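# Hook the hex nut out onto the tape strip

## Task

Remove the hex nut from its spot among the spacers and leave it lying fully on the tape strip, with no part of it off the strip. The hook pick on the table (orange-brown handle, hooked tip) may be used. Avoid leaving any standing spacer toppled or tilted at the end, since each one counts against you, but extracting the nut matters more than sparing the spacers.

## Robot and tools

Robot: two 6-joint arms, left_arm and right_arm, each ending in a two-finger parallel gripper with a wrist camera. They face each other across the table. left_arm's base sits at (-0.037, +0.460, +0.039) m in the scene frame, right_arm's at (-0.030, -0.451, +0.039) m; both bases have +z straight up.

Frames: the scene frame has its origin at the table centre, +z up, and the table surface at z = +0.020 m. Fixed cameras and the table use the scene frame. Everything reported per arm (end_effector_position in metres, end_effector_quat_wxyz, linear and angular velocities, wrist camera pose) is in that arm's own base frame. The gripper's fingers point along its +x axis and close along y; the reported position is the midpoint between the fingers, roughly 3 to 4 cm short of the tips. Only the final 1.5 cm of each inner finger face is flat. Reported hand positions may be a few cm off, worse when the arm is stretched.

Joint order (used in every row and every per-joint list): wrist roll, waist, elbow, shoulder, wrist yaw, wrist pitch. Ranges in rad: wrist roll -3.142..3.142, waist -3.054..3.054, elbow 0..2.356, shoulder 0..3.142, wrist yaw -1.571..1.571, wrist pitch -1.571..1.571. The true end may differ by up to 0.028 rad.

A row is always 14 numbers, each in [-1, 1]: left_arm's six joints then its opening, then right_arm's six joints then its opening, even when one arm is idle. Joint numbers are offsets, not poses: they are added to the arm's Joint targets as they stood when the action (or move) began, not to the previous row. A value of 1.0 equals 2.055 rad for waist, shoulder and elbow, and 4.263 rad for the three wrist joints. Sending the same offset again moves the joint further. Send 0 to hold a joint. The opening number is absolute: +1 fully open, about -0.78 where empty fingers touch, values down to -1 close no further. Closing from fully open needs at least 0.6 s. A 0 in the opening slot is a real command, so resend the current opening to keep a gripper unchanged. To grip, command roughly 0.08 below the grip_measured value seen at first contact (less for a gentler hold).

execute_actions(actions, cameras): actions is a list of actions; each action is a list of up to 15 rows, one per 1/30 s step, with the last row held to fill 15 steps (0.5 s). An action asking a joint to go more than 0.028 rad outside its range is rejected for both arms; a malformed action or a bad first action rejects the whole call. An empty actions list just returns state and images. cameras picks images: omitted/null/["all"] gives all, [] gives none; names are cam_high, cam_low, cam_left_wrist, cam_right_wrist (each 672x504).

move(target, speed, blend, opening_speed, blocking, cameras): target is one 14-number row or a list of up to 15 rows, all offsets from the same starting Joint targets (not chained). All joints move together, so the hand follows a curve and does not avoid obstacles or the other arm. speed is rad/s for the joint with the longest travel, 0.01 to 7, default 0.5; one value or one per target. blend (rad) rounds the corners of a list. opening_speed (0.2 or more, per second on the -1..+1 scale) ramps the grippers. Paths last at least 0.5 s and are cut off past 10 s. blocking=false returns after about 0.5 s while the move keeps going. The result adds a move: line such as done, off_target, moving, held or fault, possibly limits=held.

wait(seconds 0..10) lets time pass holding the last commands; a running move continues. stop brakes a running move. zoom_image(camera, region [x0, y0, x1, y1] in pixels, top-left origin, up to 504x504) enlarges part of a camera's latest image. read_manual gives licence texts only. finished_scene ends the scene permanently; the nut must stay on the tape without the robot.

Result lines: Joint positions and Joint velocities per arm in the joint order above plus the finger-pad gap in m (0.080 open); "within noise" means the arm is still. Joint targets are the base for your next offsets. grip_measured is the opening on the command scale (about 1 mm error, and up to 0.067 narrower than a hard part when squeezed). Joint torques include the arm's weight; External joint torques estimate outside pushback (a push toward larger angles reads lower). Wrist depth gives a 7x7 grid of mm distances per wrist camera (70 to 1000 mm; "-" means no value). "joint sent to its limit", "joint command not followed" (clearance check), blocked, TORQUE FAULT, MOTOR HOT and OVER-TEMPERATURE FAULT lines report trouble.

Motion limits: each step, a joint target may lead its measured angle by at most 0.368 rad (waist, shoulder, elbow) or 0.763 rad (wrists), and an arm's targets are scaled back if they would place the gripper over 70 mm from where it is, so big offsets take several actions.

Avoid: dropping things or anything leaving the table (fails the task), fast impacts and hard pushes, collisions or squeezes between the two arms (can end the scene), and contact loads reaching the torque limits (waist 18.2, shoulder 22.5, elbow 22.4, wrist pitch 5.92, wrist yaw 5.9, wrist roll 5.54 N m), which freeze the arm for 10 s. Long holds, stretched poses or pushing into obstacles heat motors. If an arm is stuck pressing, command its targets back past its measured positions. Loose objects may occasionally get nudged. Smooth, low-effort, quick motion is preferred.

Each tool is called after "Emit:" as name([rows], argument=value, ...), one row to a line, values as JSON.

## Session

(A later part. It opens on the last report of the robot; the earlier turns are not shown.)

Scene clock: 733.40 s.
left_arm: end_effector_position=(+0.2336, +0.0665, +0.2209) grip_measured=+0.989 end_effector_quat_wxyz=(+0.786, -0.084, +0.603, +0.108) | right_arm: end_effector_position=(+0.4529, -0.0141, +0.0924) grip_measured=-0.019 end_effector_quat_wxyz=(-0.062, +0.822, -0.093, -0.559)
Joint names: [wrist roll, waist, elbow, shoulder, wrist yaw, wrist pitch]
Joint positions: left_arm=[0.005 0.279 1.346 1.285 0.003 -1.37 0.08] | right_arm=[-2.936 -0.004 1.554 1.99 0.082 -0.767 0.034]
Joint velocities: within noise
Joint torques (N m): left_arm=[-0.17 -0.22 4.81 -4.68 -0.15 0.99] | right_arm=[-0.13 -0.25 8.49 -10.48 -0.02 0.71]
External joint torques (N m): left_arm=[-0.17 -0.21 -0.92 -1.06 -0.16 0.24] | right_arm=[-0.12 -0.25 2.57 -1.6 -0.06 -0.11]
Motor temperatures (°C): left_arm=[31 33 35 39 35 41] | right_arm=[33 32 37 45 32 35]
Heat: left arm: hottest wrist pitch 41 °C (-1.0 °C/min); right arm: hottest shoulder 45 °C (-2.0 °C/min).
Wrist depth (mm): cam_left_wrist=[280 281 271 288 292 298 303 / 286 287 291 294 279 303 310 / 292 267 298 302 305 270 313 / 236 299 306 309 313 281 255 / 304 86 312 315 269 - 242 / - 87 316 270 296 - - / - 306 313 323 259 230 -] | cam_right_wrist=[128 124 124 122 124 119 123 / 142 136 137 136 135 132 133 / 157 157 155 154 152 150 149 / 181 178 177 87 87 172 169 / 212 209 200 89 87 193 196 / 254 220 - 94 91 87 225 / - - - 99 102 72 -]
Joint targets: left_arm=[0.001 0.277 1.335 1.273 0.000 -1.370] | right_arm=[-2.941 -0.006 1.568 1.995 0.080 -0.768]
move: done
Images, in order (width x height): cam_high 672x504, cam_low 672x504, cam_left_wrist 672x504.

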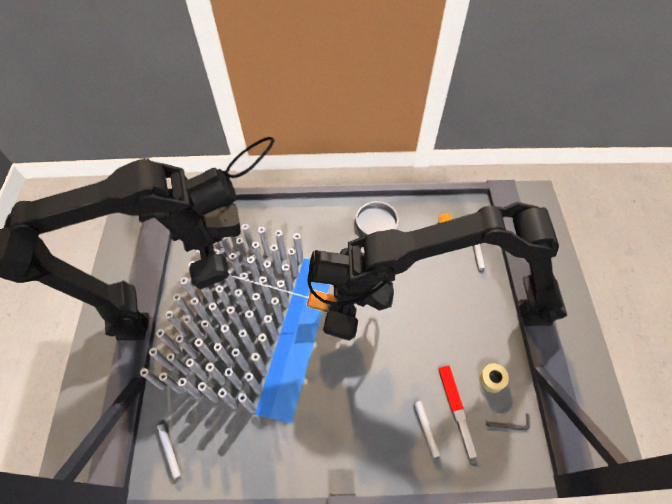

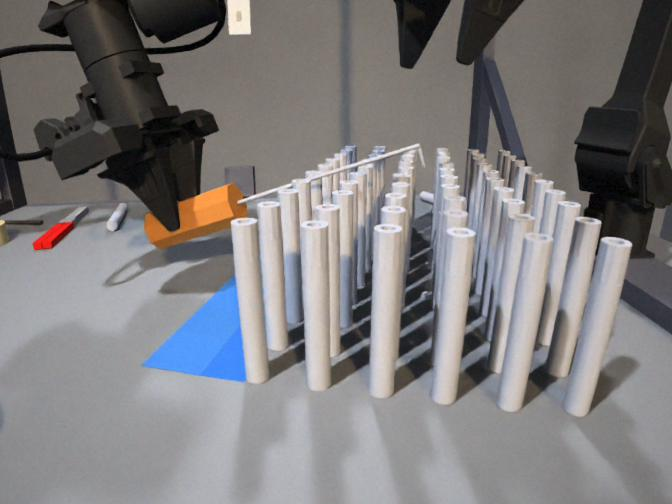

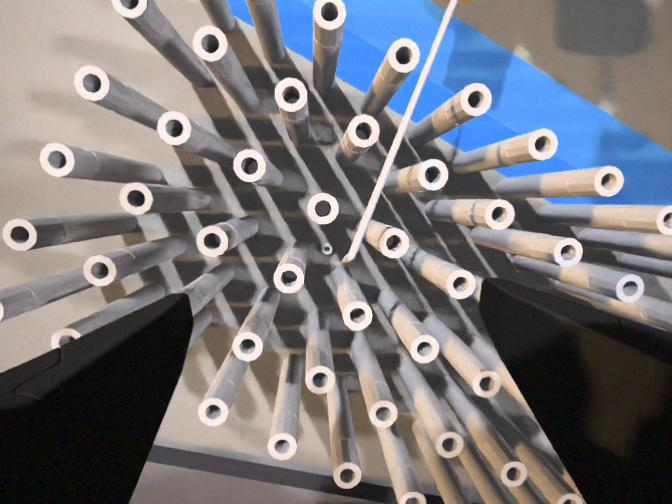

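Emit:
move(target=[0,0,0,0,0,0,0.989, 0.0232,0.0190,0.0365,0.0243,0.0089,-0.0082,-0.12], speed=0.2, cameras=["cam_high", "cam_low", "cam_left_wrist"])

Emit:
zoom_image(camera="cam_left_wrist", region=[290, 0, 530, 320])

Scene clock: 769.93 s.
left_arm: end_effector_position=(+0.2336, +0.0665, +0.2209) grip_measured=+0.989 end_effector_quat_wxyz=(+0.786, -0.084, +0.603, +0.108) | right_arm: end_effector_position=(+0.4641, -0.0029, +0.0929) grip_measured=-0.019 end_effector_quat_wxyz=(-0.080, +0.818, -0.118, -0.557)
Joint names: [wrist roll, waist, elbow, shoulder, wrist yaw, wrist pitch]
Joint positions: left_arm=[0.005 0.279 1.346 1.285 0.003 -1.37 0.08] | right_arm=[-2.846 0.031 1.628 2.039 0.115 -0.802 0.034]
Joint velocities: within noise
Joint torques (N m): left_arm=[-0.17 -0.14 4.86 -4.63 -0.16 0.99] | right_arm=[0.09 0.05 8.5 -10.75 0.18 0.65]
External joint torques (N m): left_arm=[-0.17 -0.15 -0.88 -1.02 -0.16 0.23] | right_arm=[0.09 0.03 2.59 -1.57 0.13 -0.16]
Motor temperatures (°C): left_arm=[31 33 35 39 35 41] | right_arm=[33 32 39 48 32 35]
Heat: left arm: hottest wrist pitch 41 °C (+0.0 °C/min); right arm: hottest shoulder 48 °C (+0.0 °C/min).
Wrist depth (mm): cam_left_wrist=[280 281 271 288 291 299 302 / 286 287 291 292 278 305 310 / 292 267 299 303 305 270 313 / 236 299 306 309 313 281 256 / 304 86 312 316 269 - 241 / - 87 317 269 295 - - / - 306 315 323 260 230 -] | cam_right_wrist=[128 125 124 123 124 119 123 / 143 138 138 136 135 132 133 / 158 157 154 153 152 151 149 / 181 179 177 88 87 171 170 / 212 210 200 90 87 194 196 / 247 223 - 94 91 87 218 / - - - 99 103 72 -]
Joint targets: left_arm=[0.001 0.277 1.335 1.273 0.000 -1.370] | right_arm=[-2.842 0.033 1.643 2.045 0.118 -0.803]
move: done
Images, in order (width x height): cam_high 672x504, cam_low 672x504, cam_left_wrist 672x504.

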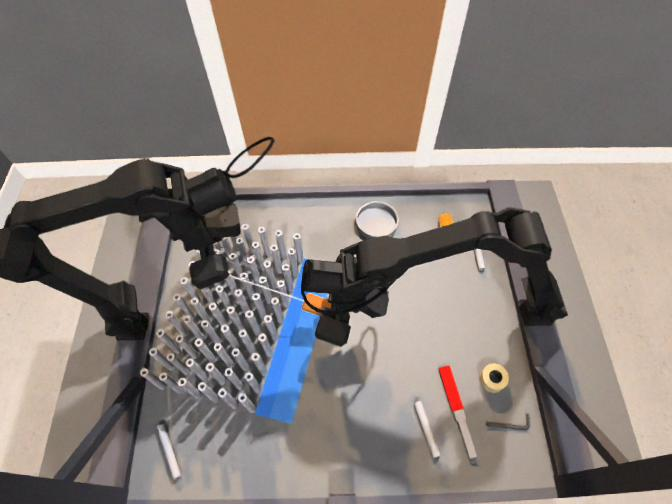

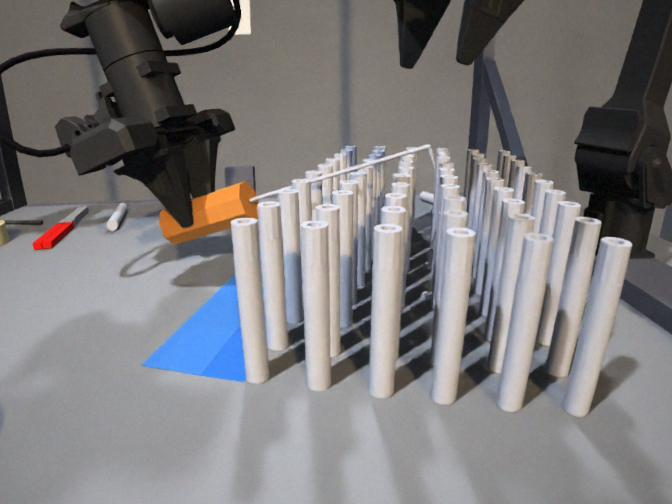

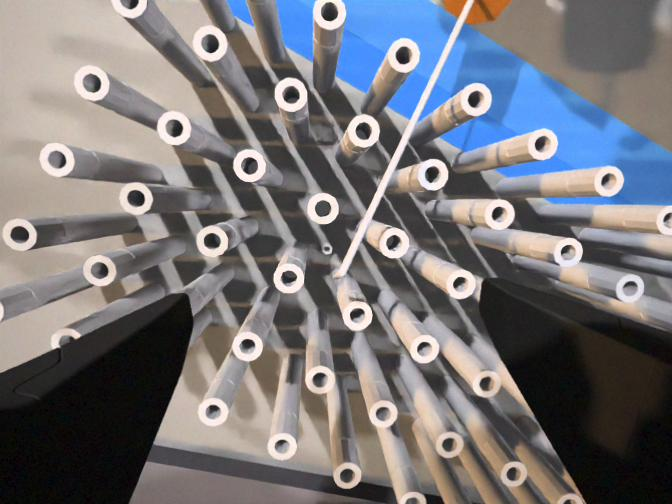

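Scaled by 1.575 from the camera's 672x504 image, which has a finer 960x720 frame.

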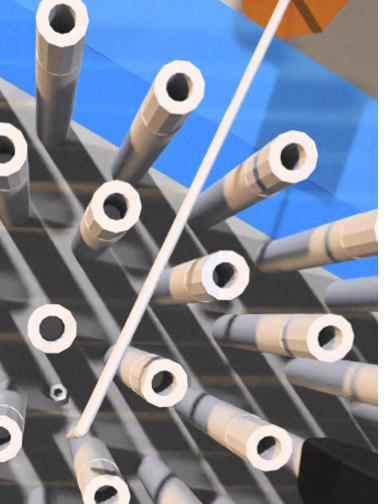

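Emit:
move(target=[0,0,0,0,0,0,0.989, -0.0018,-0.0088,0.1255,0.0900,-0.0138,-0.0601,-0.12], speed=0.25, cameras=["cam_high", "cam_low", "cam_left_wrist"])

Emit:
zoom_image(camera="cam_left_wrist", region=[290, 0, 530, 320])

Scene clock: 792.63 s.
left_arm: end_effector_position=(+0.2336, +0.0665, +0.2209) grip_measured=+0.989 end_effector_quat_wxyz=(+0.786, -0.084, +0.603, +0.108) | right_arm: end_effector_position=(+0.4698, -0.0004, +0.0745) grip_measured=-0.019 end_effector_quat_wxyz=(-0.088, +0.762, -0.111, -0.632)
Joint names: [wrist roll, waist, elbow, shoulder, wrist yaw, wrist pitch]
Joint positions: left_arm=[0.005 0.279 1.346 1.285 0.003 -1.37 0.08] | right_arm=[-2.846 0.019 1.887 2.223 0.062 -1.057 0.034]
Joint velocities: within noise
Joint torques (N m): left_arm=[-0.16 -0.22 4.84 -4.67 -0.15 0.98] | right_arm=[-0.11 -0.34 8.24 -11.93 -0.04 0.33]
External joint torques (N m): left_arm=[-0.16 -0.23 -0.85 -1.09 -0.16 0.23] | right_arm=[-0.11 -0.34 2.64 -1.9 -0.06 -0.17]
Motor temperatures (°C): left_arm=[31 33 35 39 35 41] | right_arm=[33 32 38 49 32 35]
Heat: left arm: hottest wrist pitch 41 °C (+0.0 °C/min); right arm: hottest shoulder 49 °C (+4.0 °C/min).
Wrist depth (mm): cam_left_wrist=[279 281 271 289 289 299 302 / 287 287 291 293 278 304 310 / 292 267 298 302 305 269 312 / 236 299 307 310 313 281 255 / 304 86 311 315 268 - 241 / - 87 317 270 296 - - / - 306 313 323 260 230 -] | cam_right_wrist=[119 118 117 116 117 113 114 / 130 128 127 125 124 125 123 / 140 139 137 136 135 133 134 / 154 153 151 89 88 146 145 / 172 167 163 89 87 158 158 / 190 183 - 94 91 87 172 / - - - 99 102 72 -]
Joint targets: left_arm=[0.001 0.277 1.335 1.273 0.000 -1.370] | right_arm=[-2.850 0.015 1.901 2.230 0.059 -1.060]
move: done
Images, in order (width x height): cam_high 672x504, cam_low 672x504, cam_left_wrist 672x504.

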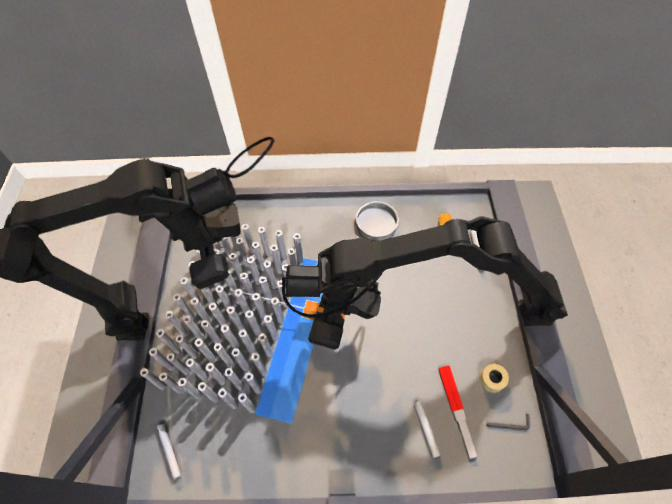

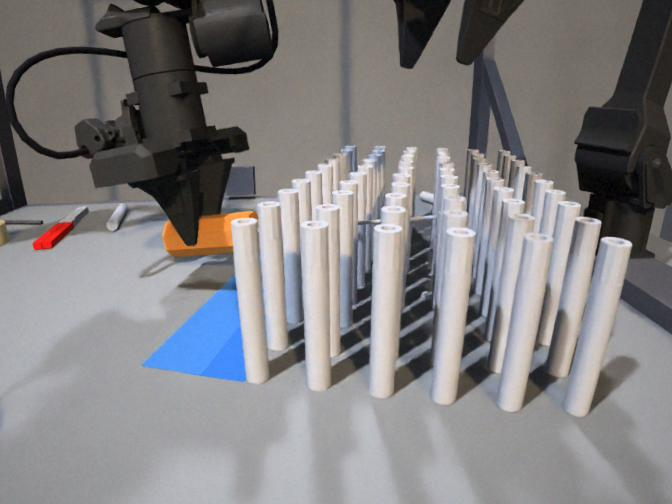

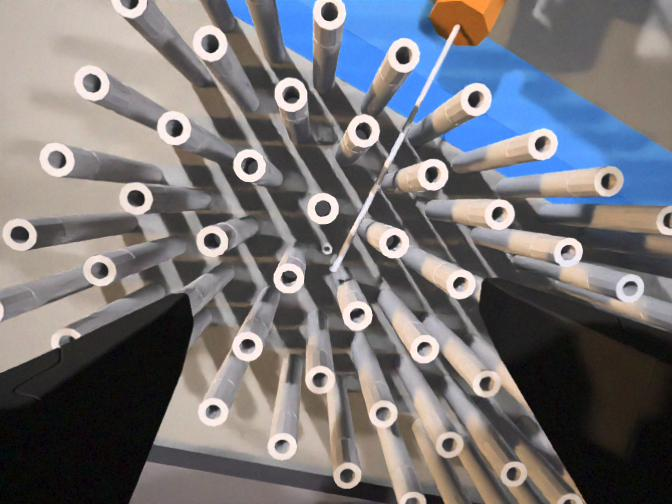

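Scaled by 1.575 from the camera's 672x504 image, which has a finer 960x720 frame.

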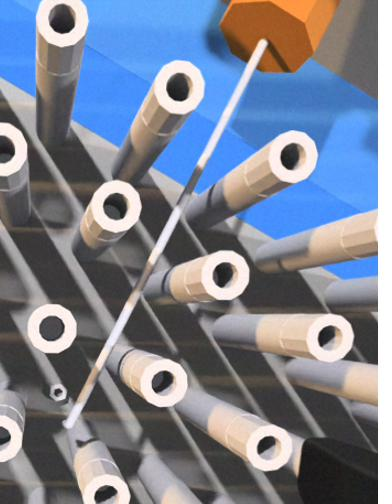

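Emit:
zoom_image(camera="cam_low", region=[340, 180, 500, 320])

Scaled by 3.150 from the camera's 672x504 image, which has a finer 960x720 frame.

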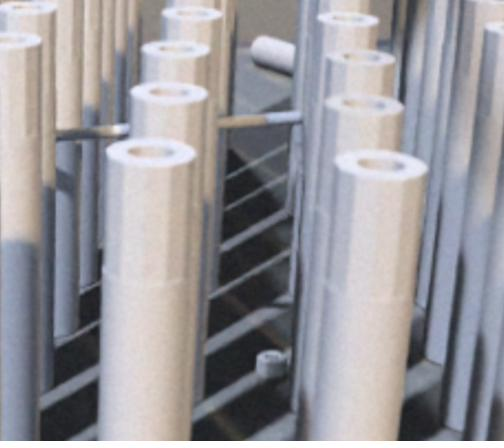

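Emit:
move(target=[0,0,0,0,0,0,0.989, -0.0022,-0.0102,0.1397,0.0991,-0.0138,-0.0622,-0.12], speed=0.25, cameras=["cam_low", "cam_left_wrist"])

Emit:
zoom_image(camera="cam_left_wrist", region=[300, 200, 400, 300])

Emit:
zoom_image(camera="cam_low", region=[380, 220, 480, 320])

Scene clock: 812.27 s.
left_arm: end_effector_position=(+0.2336, +0.0665, +0.2209) grip_measured=+0.989 end_effector_quat_wxyz=(+0.786, -0.084, +0.603, +0.108) | right_arm: end_effector_position=(+0.4716, -0.0015, +0.0565) grip_measured=-0.019 end_effector_quat_wxyz=(-0.100, +0.700, -0.103, -0.699)
Joint names: [wrist roll, waist, elbow, shoulder, wrist yaw, wrist pitch]
Joint positions: left_arm=[0.005 0.279 1.346 1.285 0.003 -1.37 0.08] | right_arm=[-2.855 -0.002 2.176 2.425 0.004 -1.321 0.034]
Joint velocities: within noise
Joint torques (N m): left_arm=[-0.16 -0.2 4.82 -4.71 -0.16 0.99] | right_arm=[-0.11 -0.39 7.65 -12.48 -0.1 -0.09]
External joint torques (N m): left_arm=[-0.17 -0.18 -0.93 -1.04 -0.17 0.24] | right_arm=[-0.11 -0.49 2.25 -1.56 -0.08 -0.33]
Motor temperatures (°C): left_arm=[31 33 35 39 35 41] | right_arm=[33 32 39 50 32 34]
Heat: left arm: hottest wrist pitch 41 °C (+0.0 °C/min); right arm: hottest shoulder 50 °C (+3.0 °C/min). Fold the right arm in close to its base, or ease its load, before you think long.
Wrist depth (mm): cam_left_wrist=[279 281 271 289 274 299 303 / 286 287 291 293 298 304 310 / 292 266 299 302 305 269 313 / 236 299 306 309 313 281 255 / 303 86 312 316 269 - 241 / - 86 317 269 296 - - / - 307 314 324 260 230 -] | cam_right_wrist=[115 115 113 113 112 111 111 / 121 120 119 118 117 117 116 / 128 126 126 125 123 123 122 / 134 133 133 98 87 129 129 / 142 141 140 90 87 136 136 / 150 147 - 94 91 82 142 / - - - 99 102 72 -]
Joint targets: left_arm=[0.001 0.277 1.335 1.273 0.000 -1.370] | right_arm=[-2.859 -0.006 2.188 2.434 0.000 -1.325]
MOTOR HOT: the shoulder of the right arm reports 50 °C; the controller stops that arm at 95 °C. To cool a motor, set the load down, stop pushing, or move to a pose that needs little force.
move: done
Images, in order (width x height): cam_low 672x504, cam_left_wrist 672x504.

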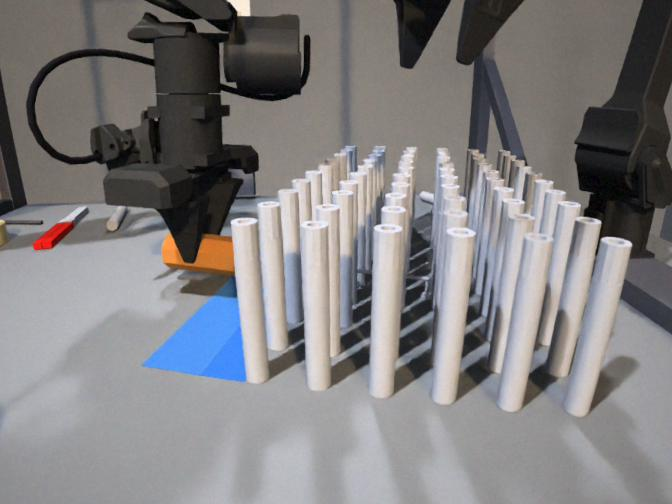

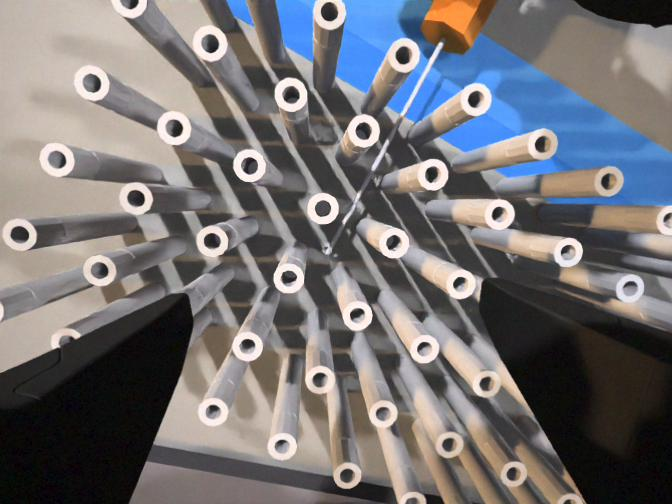

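Scaled by 5.040 from the camera's 672x504 image, which has a finer 960x720 frame.

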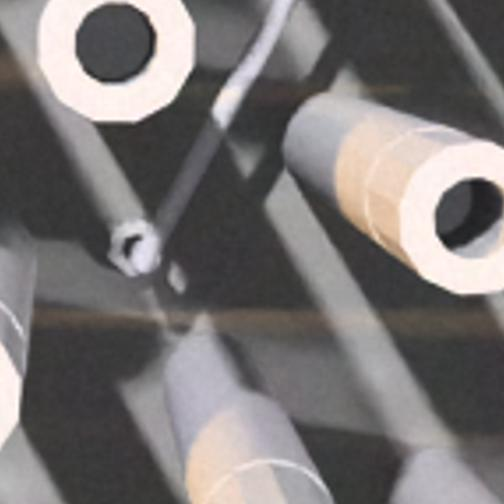

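Scaled by 5.040 from the camera's 672x504 image, which has a finer 960x720 frame.

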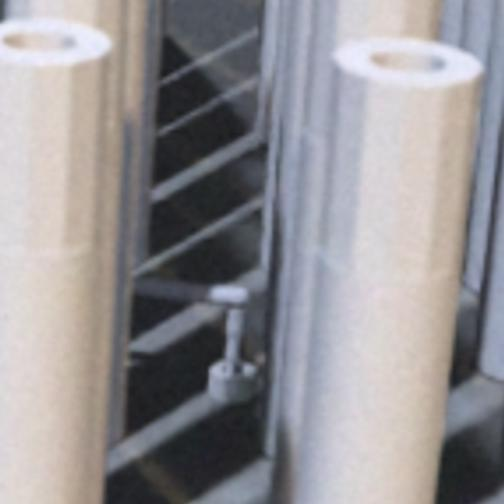

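Emit:
zoom_image(camera="cam_left_wrist", region=[312, 228, 348, 264])

Emit:
zoom_image(camera="cam_low", region=[405, 265, 445, 305])

Scaled by 14.000 from the camera's 672x504 image, which has a finer 960x720 frame.

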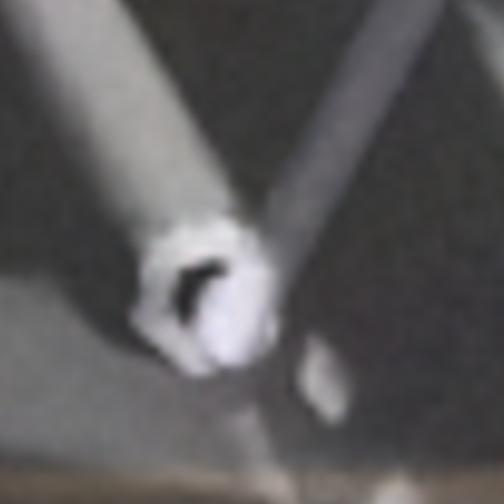

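Scaled by 12.600 from the camera's 672x504 image, which has a finer 960x720 frame.

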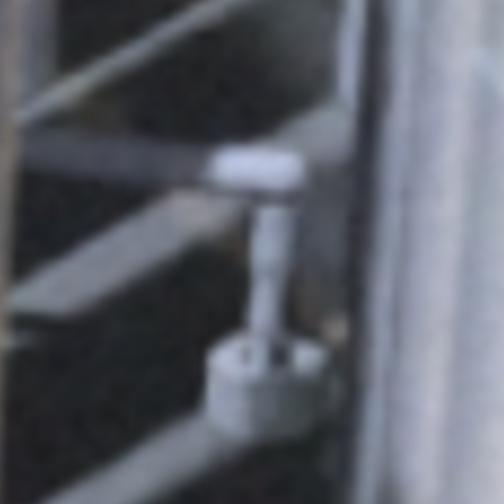

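Emit:
move(target=[0,0,0,0,0,0,0.989, 0.0009,0.0019,-0.0347,-0.0197,0,0.0073,-0.12], speed=0.1, cameras=["cam_low", "cam_left_wrist"])

Emit:
zoom_image(camera="cam_low", region=[395, 255, 455, 315])

Emit:
zoom_image(camera="cam_left_wrist", region=[300, 210, 360, 270])

Scene clock: 849.13 s.
left_arm: end_effector_position=(+0.2336, +0.0665, +0.2209) grip_measured=+0.989 end_effector_quat_wxyz=(+0.786, -0.084, +0.603, +0.108) | right_arm: end_effector_position=(+0.4667, -0.0015, +0.0492) grip_measured=-0.019 end_effector_quat_wxyz=(-0.100, +0.697, -0.103, -0.703)
Joint names: [wrist roll, waist, elbow, shoulder, wrist yaw, wrist pitch]
Joint positions: left_arm=[0.005 0.279 1.346 1.285 0.003 -1.37 0.08] | right_arm=[-2.855 -0.002 2.125 2.412 0.004 -1.293 0.034]
Joint velocities: within noise
Joint torques (N m): left_arm=[-0.16 -0.19 4.82 -4.64 -0.17 0.99] | right_arm=[0 0.05 5.17 -16.16 -0.09 0.12]
External joint torques (N m): left_arm=[-0.16 -0.21 -0.97 -0.99 -0.17 0.21] | right_arm=[0 0.05 -0.14 -5.41 -0.08 -0.08]
Motor temperatures (°C): left_arm=[31 33 35 39 35 41] | right_arm=[33 32 38 49 32 34]
Heat: left arm: hottest wrist pitch 41 °C (+0.0 °C/min); right arm: hottest shoulder 49 °C (+0.0 °C/min). Fold the right arm in close to its base, or ease its load, before you think long.
Wrist depth (mm): cam_left_wrist=[279 281 271 288 283 299 304 / 287 287 292 294 280 305 309 / 293 267 298 303 305 269 312 / 235 299 305 309 312 282 256 / 303 86 311 315 268 - 241 / - 86 317 270 296 - - / - 306 314 322 260 230 -] | cam_right_wrist=[- 109 108 108 105 105 105 / 114 114 115 112 111 110 110 / 120 120 118 117 119 117 116 / 127 127 126 99 87 123 122 / 135 134 132 90 88 128 128 / 142 140 - 94 91 87 134 / - - - 98 100 72 -]
Joint targets: left_arm=[0.001 0.277 1.335 1.273 0.000 -1.370] | right_arm=[-2.856 -0.002 2.117 2.393 0.001 -1.293]
MOTOR HOT: still on. The shoulder of the right arm reports 49 °C.
move: done
Images, in order (width x height): cam_low 672x504, cam_left_wrist 672x504.

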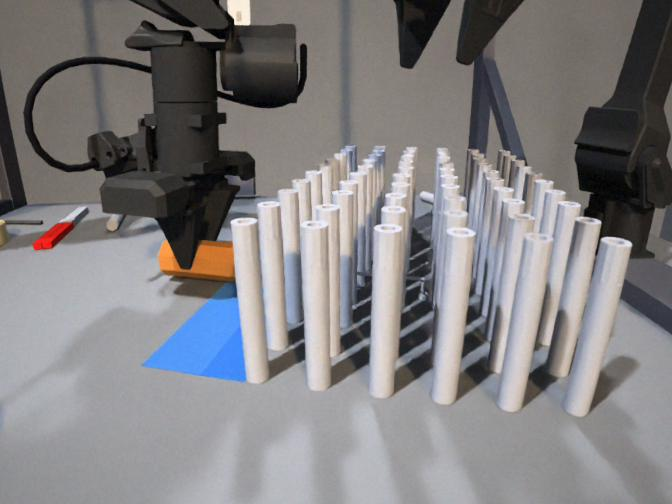

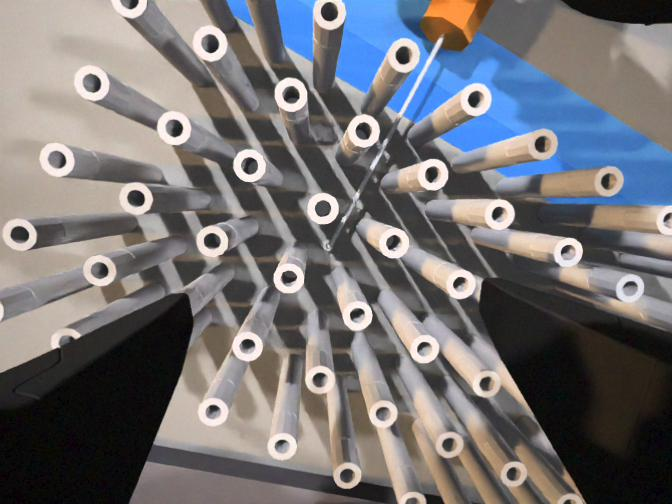

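Scaled by 8.400 from the camera's 672x504 image, which has a finer 960x720 frame.

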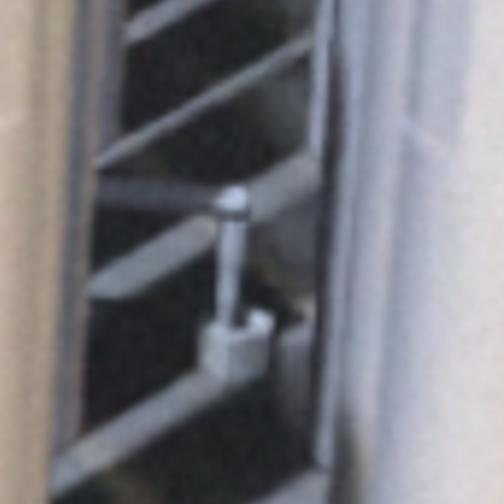

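Scaled by 8.400 from the camera's 672x504 image, which has a finer 960x720 frame.

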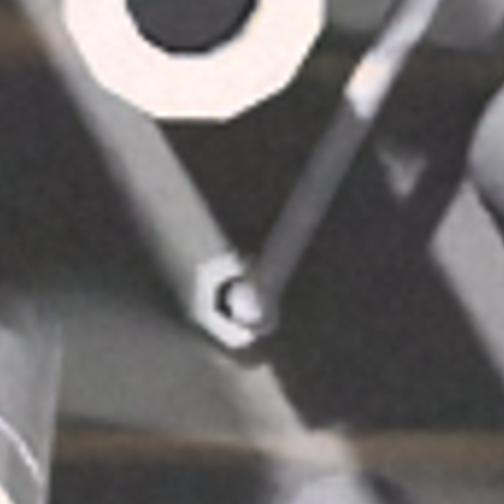

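Emit:
move(target=[0,0,0,0,0,0,0.989, 0.0026,0.0053,-0.0983,-0.0577,0,0.0193,-0.12], speed=0.12, cameras=["cam_low", "cam_left_wrist"])

Emit:
zoom_image(camera="cam_left_wrist", region=[300, 180, 380, 260])

Emit:
zoom_image(camera="cam_low", region=[360, 245, 440, 325])

Scene clock: 871.87 s.
left_arm: end_effector_position=(+0.2336, +0.0665, +0.2209) grip_measured=+0.989 end_effector_quat_wxyz=(+0.786, -0.084, +0.603, +0.108) | right_arm: end_effector_position=(+0.4419, +0.0016, +0.0499) grip_measured=-0.019 end_effector_quat_wxyz=(-0.100, +0.695, -0.104, -0.704)
Joint names: [wrist roll, waist, elbow, shoulder, wrist yaw, wrist pitch]
Joint positions: left_arm=[0.005 0.279 1.346 1.285 0.003 -1.37 0.08] | right_arm=[-2.848 0.005 1.922 2.294 0.004 -1.212 0.034]
Joint velocities: within noise
Joint torques (N m): left_arm=[-0.17 -0.17 4.87 -4.68 -0.16 0.98] | right_arm=[0.13 0.45 5.2 -15.27 -0.09 0.25]
External joint torques (N m): left_arm=[-0.18 -0.16 -0.9 -1.02 -0.16 0.22] | right_arm=[0.13 0.45 -0.16 -5.01 -0.08 0.04]
Motor temperatures (°C): left_arm=[31 33 35 39 35 41] | right_arm=[32 32 37 53 32 34]
Heat: left arm: hottest wrist pitch 41 °C (+0.0 °C/min); right arm: hottest shoulder 53 °C (+3.0 °C/min). Fold the right arm in close to its base, or ease its load, before you think long.
Wrist depth (mm): cam_left_wrist=[280 282 271 288 293 298 303 / 286 286 291 292 297 304 309 / 293 267 298 302 306 270 312 / 236 300 305 310 313 281 255 / 303 86 312 315 268 - 241 / - 87 316 270 296 - - / - 307 313 322 259 230 -] | cam_right_wrist=[111 111 110 110 107 107 107 / 116 116 115 113 113 112 112 / 123 122 120 119 120 119 117 / 129 128 128 99 87 125 125 / 137 136 134 90 88 130 130 / 145 142 - 94 91 87 136 / - - - 98 101 72 -]
Joint targets: left_arm=[0.001 0.277 1.335 1.273 0.000 -1.370] | right_arm=[-2.844 0.009 1.915 2.275 0.001 -1.212]
MOTOR HOT: still on. The shoulder of the right arm reports 53 °C.
move: done
Images, in order (width x height): cam_low 672x504, cam_left_wrist 672x504.

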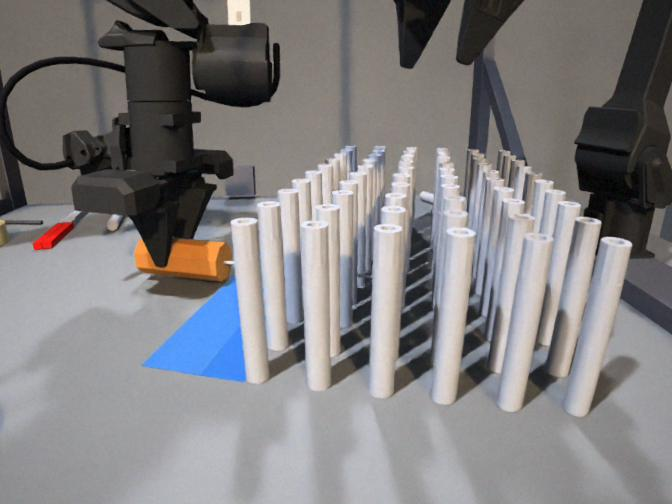

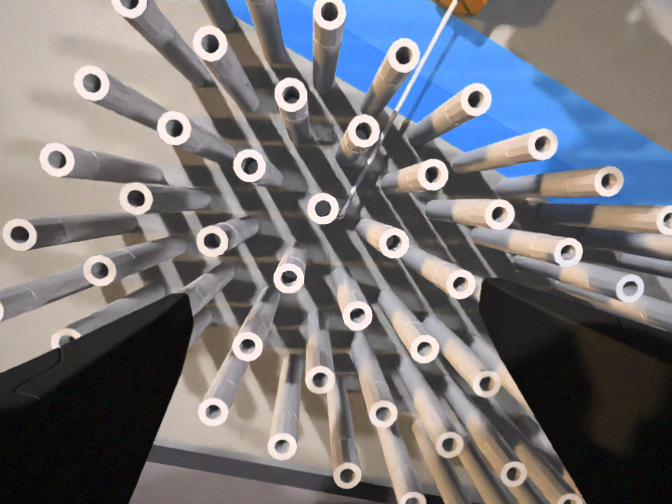

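Scaled by 6.300 from the camera's 672x504 image, which has a finer 960x720 frame.

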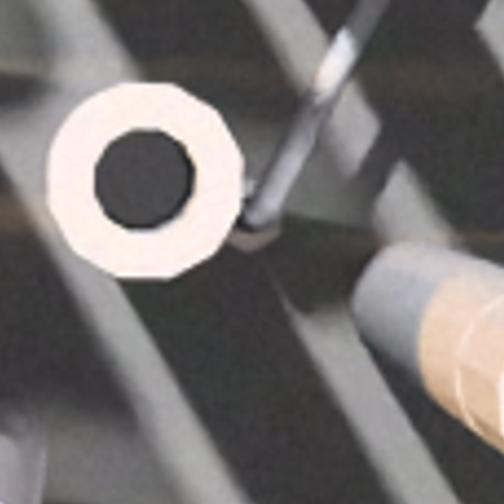

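Scaled by 6.300 from the camera's 672x504 image, which has a finer 960x720 frame.

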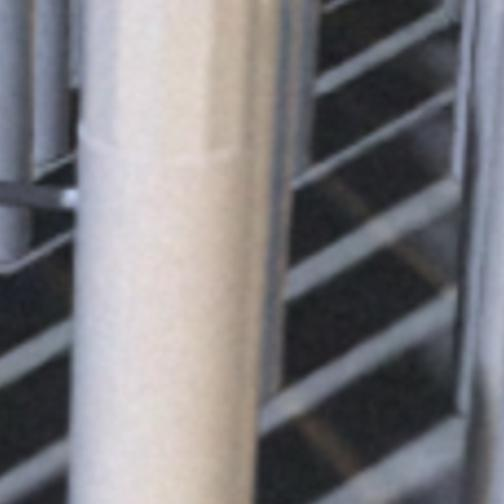

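Emit:
move(target=[0,0,0,0,0,0,0.989, 0.0052,0.0130,-0.0788,-0.0480,0,0.0151,-0.12], speed=0.12, cameras=["cam_low", "cam_left_wrist"])

Emit:
zoom_image(camera="cam_left_wrist", region=[310, 150, 400, 240])

Emit:
zoom_image(camera="cam_low", region=[330, 240, 430, 320])

Scene clock: 887.23 s.
left_arm: end_effector_position=(+0.2336, +0.0665, +0.2209) grip_measured=+0.989 end_effector_quat_wxyz=(+0.786, -0.084, +0.603, +0.108) | right_arm: end_effector_position=(+0.4188, +0.0127, +0.0502) grip_measured=-0.019 end_effector_quat_wxyz=(-0.098, +0.695, -0.102, -0.704)
Joint names: [wrist roll, waist, elbow, shoulder, wrist yaw, wrist pitch]
Joint positions: left_arm=[0.005 0.279 1.346 1.285 0.003 -1.37 0.08] | right_arm=[-2.825 0.032 1.76 2.196 0.004 -1.148 0.034]
Joint velocities: within noise
Joint torques (N m): left_arm=[-0.17 -0.21 4.8 -4.68 -0.17 0.99] | right_arm=[0.12 0.46 5.12 -14.53 -0.09 0.23]
External joint torques (N m): left_arm=[-0.17 -0.2 -0.94 -0.99 -0.17 0.25] | right_arm=[0.12 0.46 -0.14 -4.97 -0.08 0.03]
Motor temperatures (°C): left_arm=[30 33 35 39 35 41] | right_arm=[32 32 37 55 32 34]
Heat: left arm: hottest wrist pitch 41 °C (+0.0 °C/min); right arm: hottest shoulder 55 °C (+6.1 °C/min). Fold the right arm in close to its base, or ease its load, before you think long.
Wrist depth (mm): cam_left_wrist=[280 282 272 288 292 299 302 / 285 287 291 293 280 304 310 / 292 267 297 302 305 270 313 / 236 300 306 308 313 281 256 / 303 86 313 314 268 - 241 / - 86 316 269 295 - - / - 307 314 323 259 230 -] | cam_right_wrist=[112 112 111 111 108 108 108 / 118 118 116 115 114 114 113 / 125 124 122 121 122 119 118 / 130 130 130 98 87 126 126 / 138 138 136 90 88 131 131 / 147 144 - 94 91 87 137 / - - - 98 101 72 -]
Joint targets: left_arm=[0.001 0.277 1.335 1.273 0.000 -1.370] | right_arm=[-2.822 0.036 1.753 2.176 0.001 -1.147]
MOTOR HOT: still on. The shoulder of the right arm reports 55 °C.
move: done
Images, in order (width x height): cam_low 672x504, cam_left_wrist 672x504.

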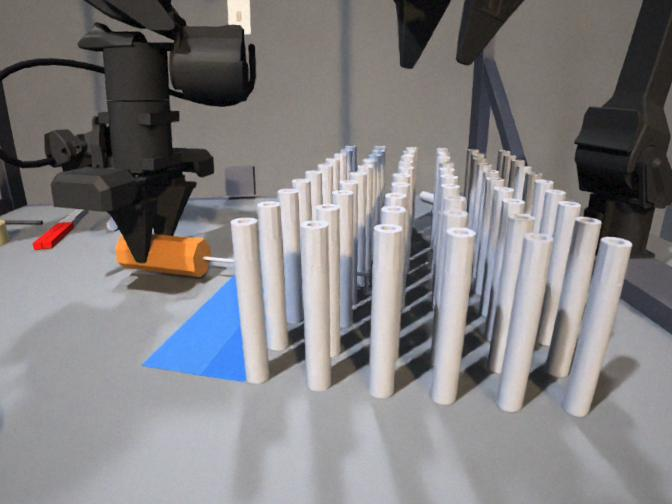

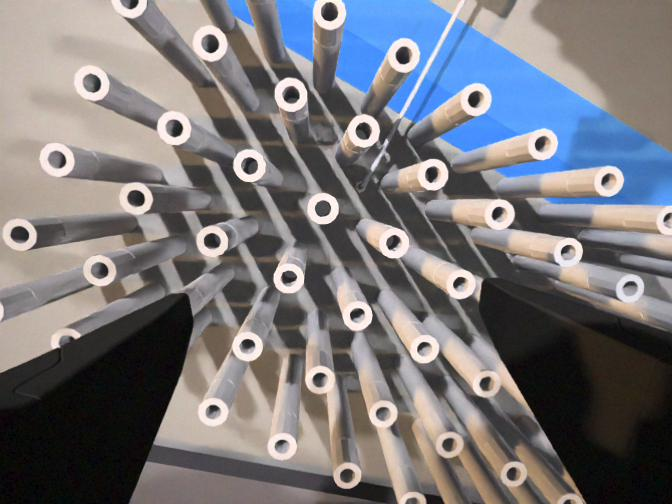

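Scaled by 5.600 from the camera's 672x504 image, which has a finer 960x720 frame.

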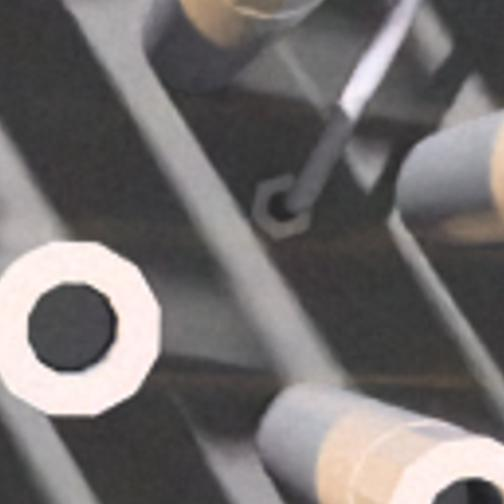

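Scaled by 5.040 from the camera's 672x504 image, which has a finer 960x720 frame.

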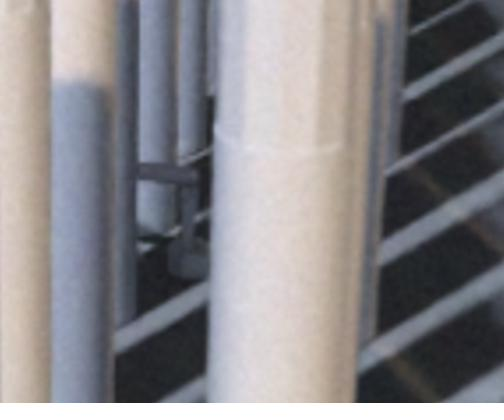

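Emit:
move([
  [0,0,0,0,0,0,0.989, 0.0054,0.0102,-0.0714,-0.0450,0,0.0127,-0.12],
  [0,0,0,0,0,0,0.989, 0.0105,0.0207,-0.1364,-0.0881,0,0.0232,-0.12],
], speed=0.12, blend=0.02, cameras=["cam_low", "cam_left_wrist"])

Emit:
zoom_image(camera="cam_left_wrist", region=[320, 90, 450, 220])

Emit:
zoom_image(camera="cam_low", region=[270, 230, 390, 330])

Scene clock: 905.20 s.
left_arm: end_effector_position=(+0.2336, +0.0665, +0.2209) grip_measured=+0.989 end_effector_quat_wxyz=(+0.786, -0.084, +0.603, +0.108) | right_arm: end_effector_position=(+0.3701, +0.0270, +0.0501) grip_measured=-0.019 end_effector_quat_wxyz=(-0.099, +0.695, -0.103, -0.705)
Joint names: [wrist roll, waist, elbow, shoulder, wrist yaw, wrist pitch]
Joint positions: left_arm=[0.005 0.279 1.346 1.285 0.003 -1.37 0.08] | right_arm=[-2.781 0.074 1.478 2.014 0.003 -1.05 0.034]
Joint velocities: within noise
Joint torques (N m): left_arm=[-0.17 -0.21 4.83 -4.65 -0.16 0.98] | right_arm=[0.13 0.44 5.27 -12.93 -0.08 0.33]
External joint torques (N m): left_arm=[-0.17 -0.21 -0.93 -1.04 -0.16 0.21] | right_arm=[0.13 0.45 0.15 -4.67 -0.07 0.13]
Motor temperatures (°C): left_arm=[30 33 35 39 35 41] | right_arm=[32 32 36 59 32 34]
Heat: left arm: hottest wrist pitch 41 °C (+0.0 °C/min); right arm: hottest shoulder 59 °C (+10.1 °C/min). Fold the right arm in close to its base, or ease its load, before you think long.
Wrist depth (mm): cam_left_wrist=[280 281 270 288 292 298 303 / 286 287 291 293 297 304 309 / 292 266 299 303 305 270 313 / 236 299 306 310 313 282 255 / 305 86 311 314 269 - 241 / - 86 317 270 295 - - / - 307 314 322 260 230 -] | cam_right_wrist=[114 114 112 112 110 109 109 / 120 119 118 117 116 115 113 / - 125 124 123 123 121 119 / 133 132 131 98 87 127 126 / 140 140 139 90 88 133 133 / 149 146 - 94 91 82 139 / - - - 98 101 72 -]
Joint targets: left_arm=[0.001 0.277 1.335 1.273 0.000 -1.370] | right_arm=[-2.777 0.078 1.473 1.995 0.000 -1.048]
MOTOR HOT: still on. The shoulder of the right arm reports 59 °C.
move: done
Images, in order (width x height): cam_low 672x504, cam_left_wrist 672x504.

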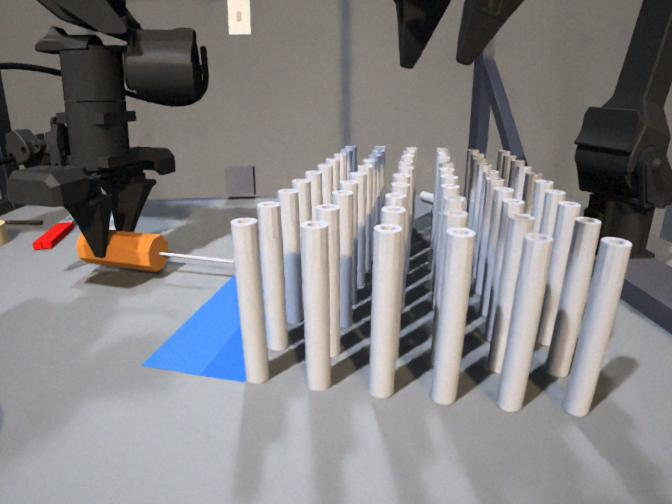

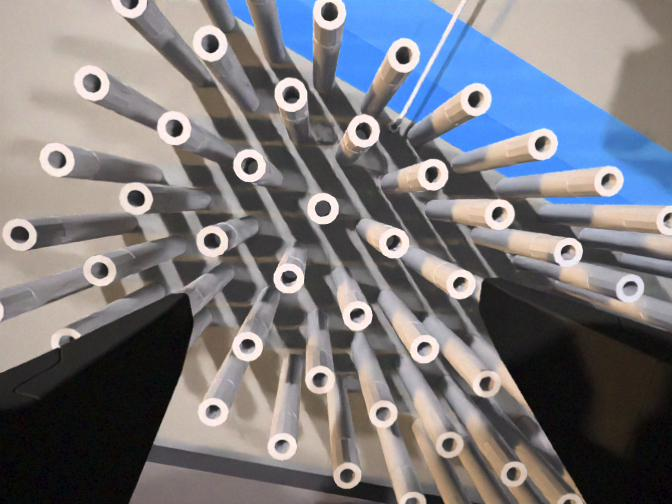

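Scaled by 3.877 from the camera's 672x504 image, which has a finer 960x720 frame.

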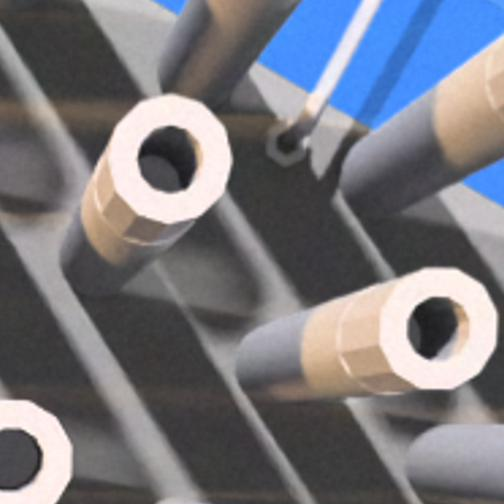

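Scaled by 4.200 from the camera's 672x504 image, which has a finer 960x720 frame.

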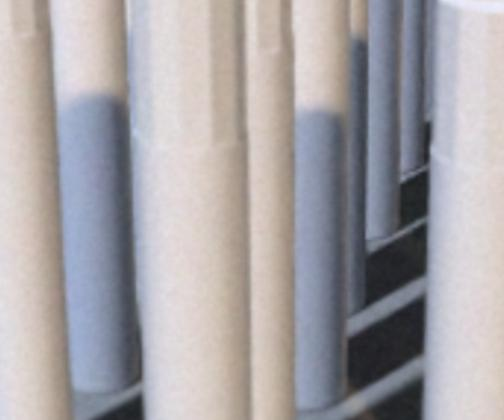

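Emit:
move([
  [0,0,0,0,0,0,0.989, 0.0053,0.0114,-0.0608,-0.0429,0,0.0091,-0.12],
  [0,0,0,0,0,0,0.989, 0.0119,0.0251,-0.1144,-0.0827,0,0.0157,-0.12],
], speed=0.12, blend=0.02, cameras=["cam_high", "cam_left_wrist"])

Emit:
zoom_image(camera="cam_left_wrist", region=[350, 0, 550, 160])

Emit:
zoom_image(camera="cam_high", region=[240, 240, 400, 360])

Scene clock: 917.80 s.
left_arm: end_effector_position=(+0.2336, +0.0665, +0.2209) grip_measured=+0.989 end_effector_quat_wxyz=(+0.786, -0.084, +0.603, +0.108) | right_arm: end_effector_position=(+0.3214, +0.0403, +0.0507) grip_measured=-0.019 end_effector_quat_wxyz=(-0.098, +0.695, -0.103, -0.704)
Joint names: [wrist roll, waist, elbow, shoulder, wrist yaw, wrist pitch]
Joint positions: left_arm=[0.005 0.279 1.346 1.285 0.003 -1.37 0.08] | right_arm=[-2.73 0.126 1.242 1.843 0.003 -0.984 0.034]
Joint velocities: within noise
Joint torques (N m): left_arm=[-0.17 -0.19 4.81 -4.66 -0.16 0.97] | right_arm=[0.14 0.3 5.28 -11.1 -0.08 0.38]
External joint torques (N m): left_arm=[-0.17 -0.19 -0.99 -0.96 -0.16 0.2] | right_arm=[0.14 0.29 0.21 -4.04 -0.07 0.16]
Motor temperatures (°C): left_arm=[30 32 35 39 35 41] | right_arm=[32 32 36 56 32 34]
Heat: left arm: hottest wrist pitch 41 °C (+0.0 °C/min); right arm: hottest shoulder 56 °C (+6.0 °C/min). Fold the right arm in close to its base, or ease its load, before you think long.
Wrist depth (mm): cam_left_wrist=[280 281 271 289 292 299 302 / 286 288 291 293 298 303 309 / 293 266 298 303 305 270 313 / 236 299 305 309 313 281 256 / 304 86 312 315 268 - 242 / - 87 316 270 296 - - / - 306 314 322 259 230 -] | cam_right_wrist=[115 116 114 113 112 111 111 / 121 121 120 118 118 118 116 / 129 127 127 125 124 123 122 / 135 134 133 98 87 129 128 / 143 143 141 90 88 135 136 / 152 149 - 94 91 82 142 / - - - 98 101 72 -]
Joint targets: left_arm=[0.001 0.277 1.335 1.273 0.000 -1.370] | right_arm=[-2.727 0.130 1.237 1.825 0.000 -0.981]
MOTOR HOT: still on. The shoulder of the right arm reports 56 °C.
move: done
Images, in order (width x height): cam_high 672x504, cam_left_wrist 672x504.

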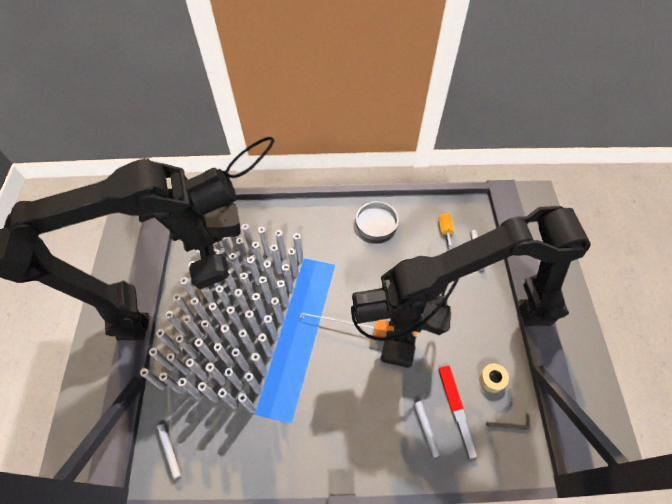

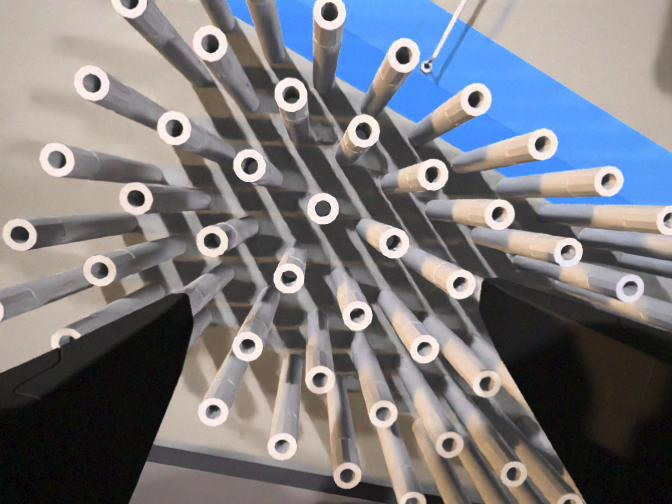

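Scaled by 2.520 from the camera's 672x504 image, which has a finer 960x720 frame.

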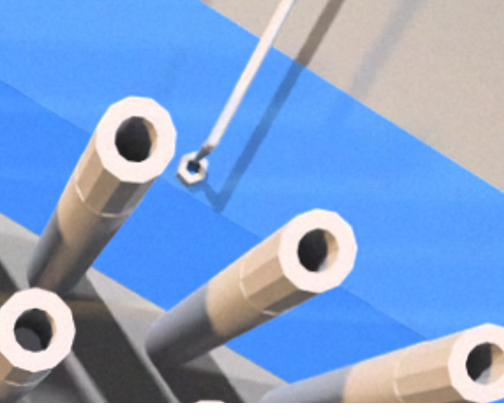

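Scaled by 3.150 from the camera's 672x504 image, which has a finer 960x720 frame.

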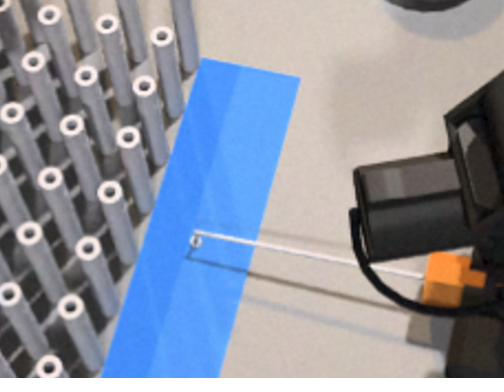

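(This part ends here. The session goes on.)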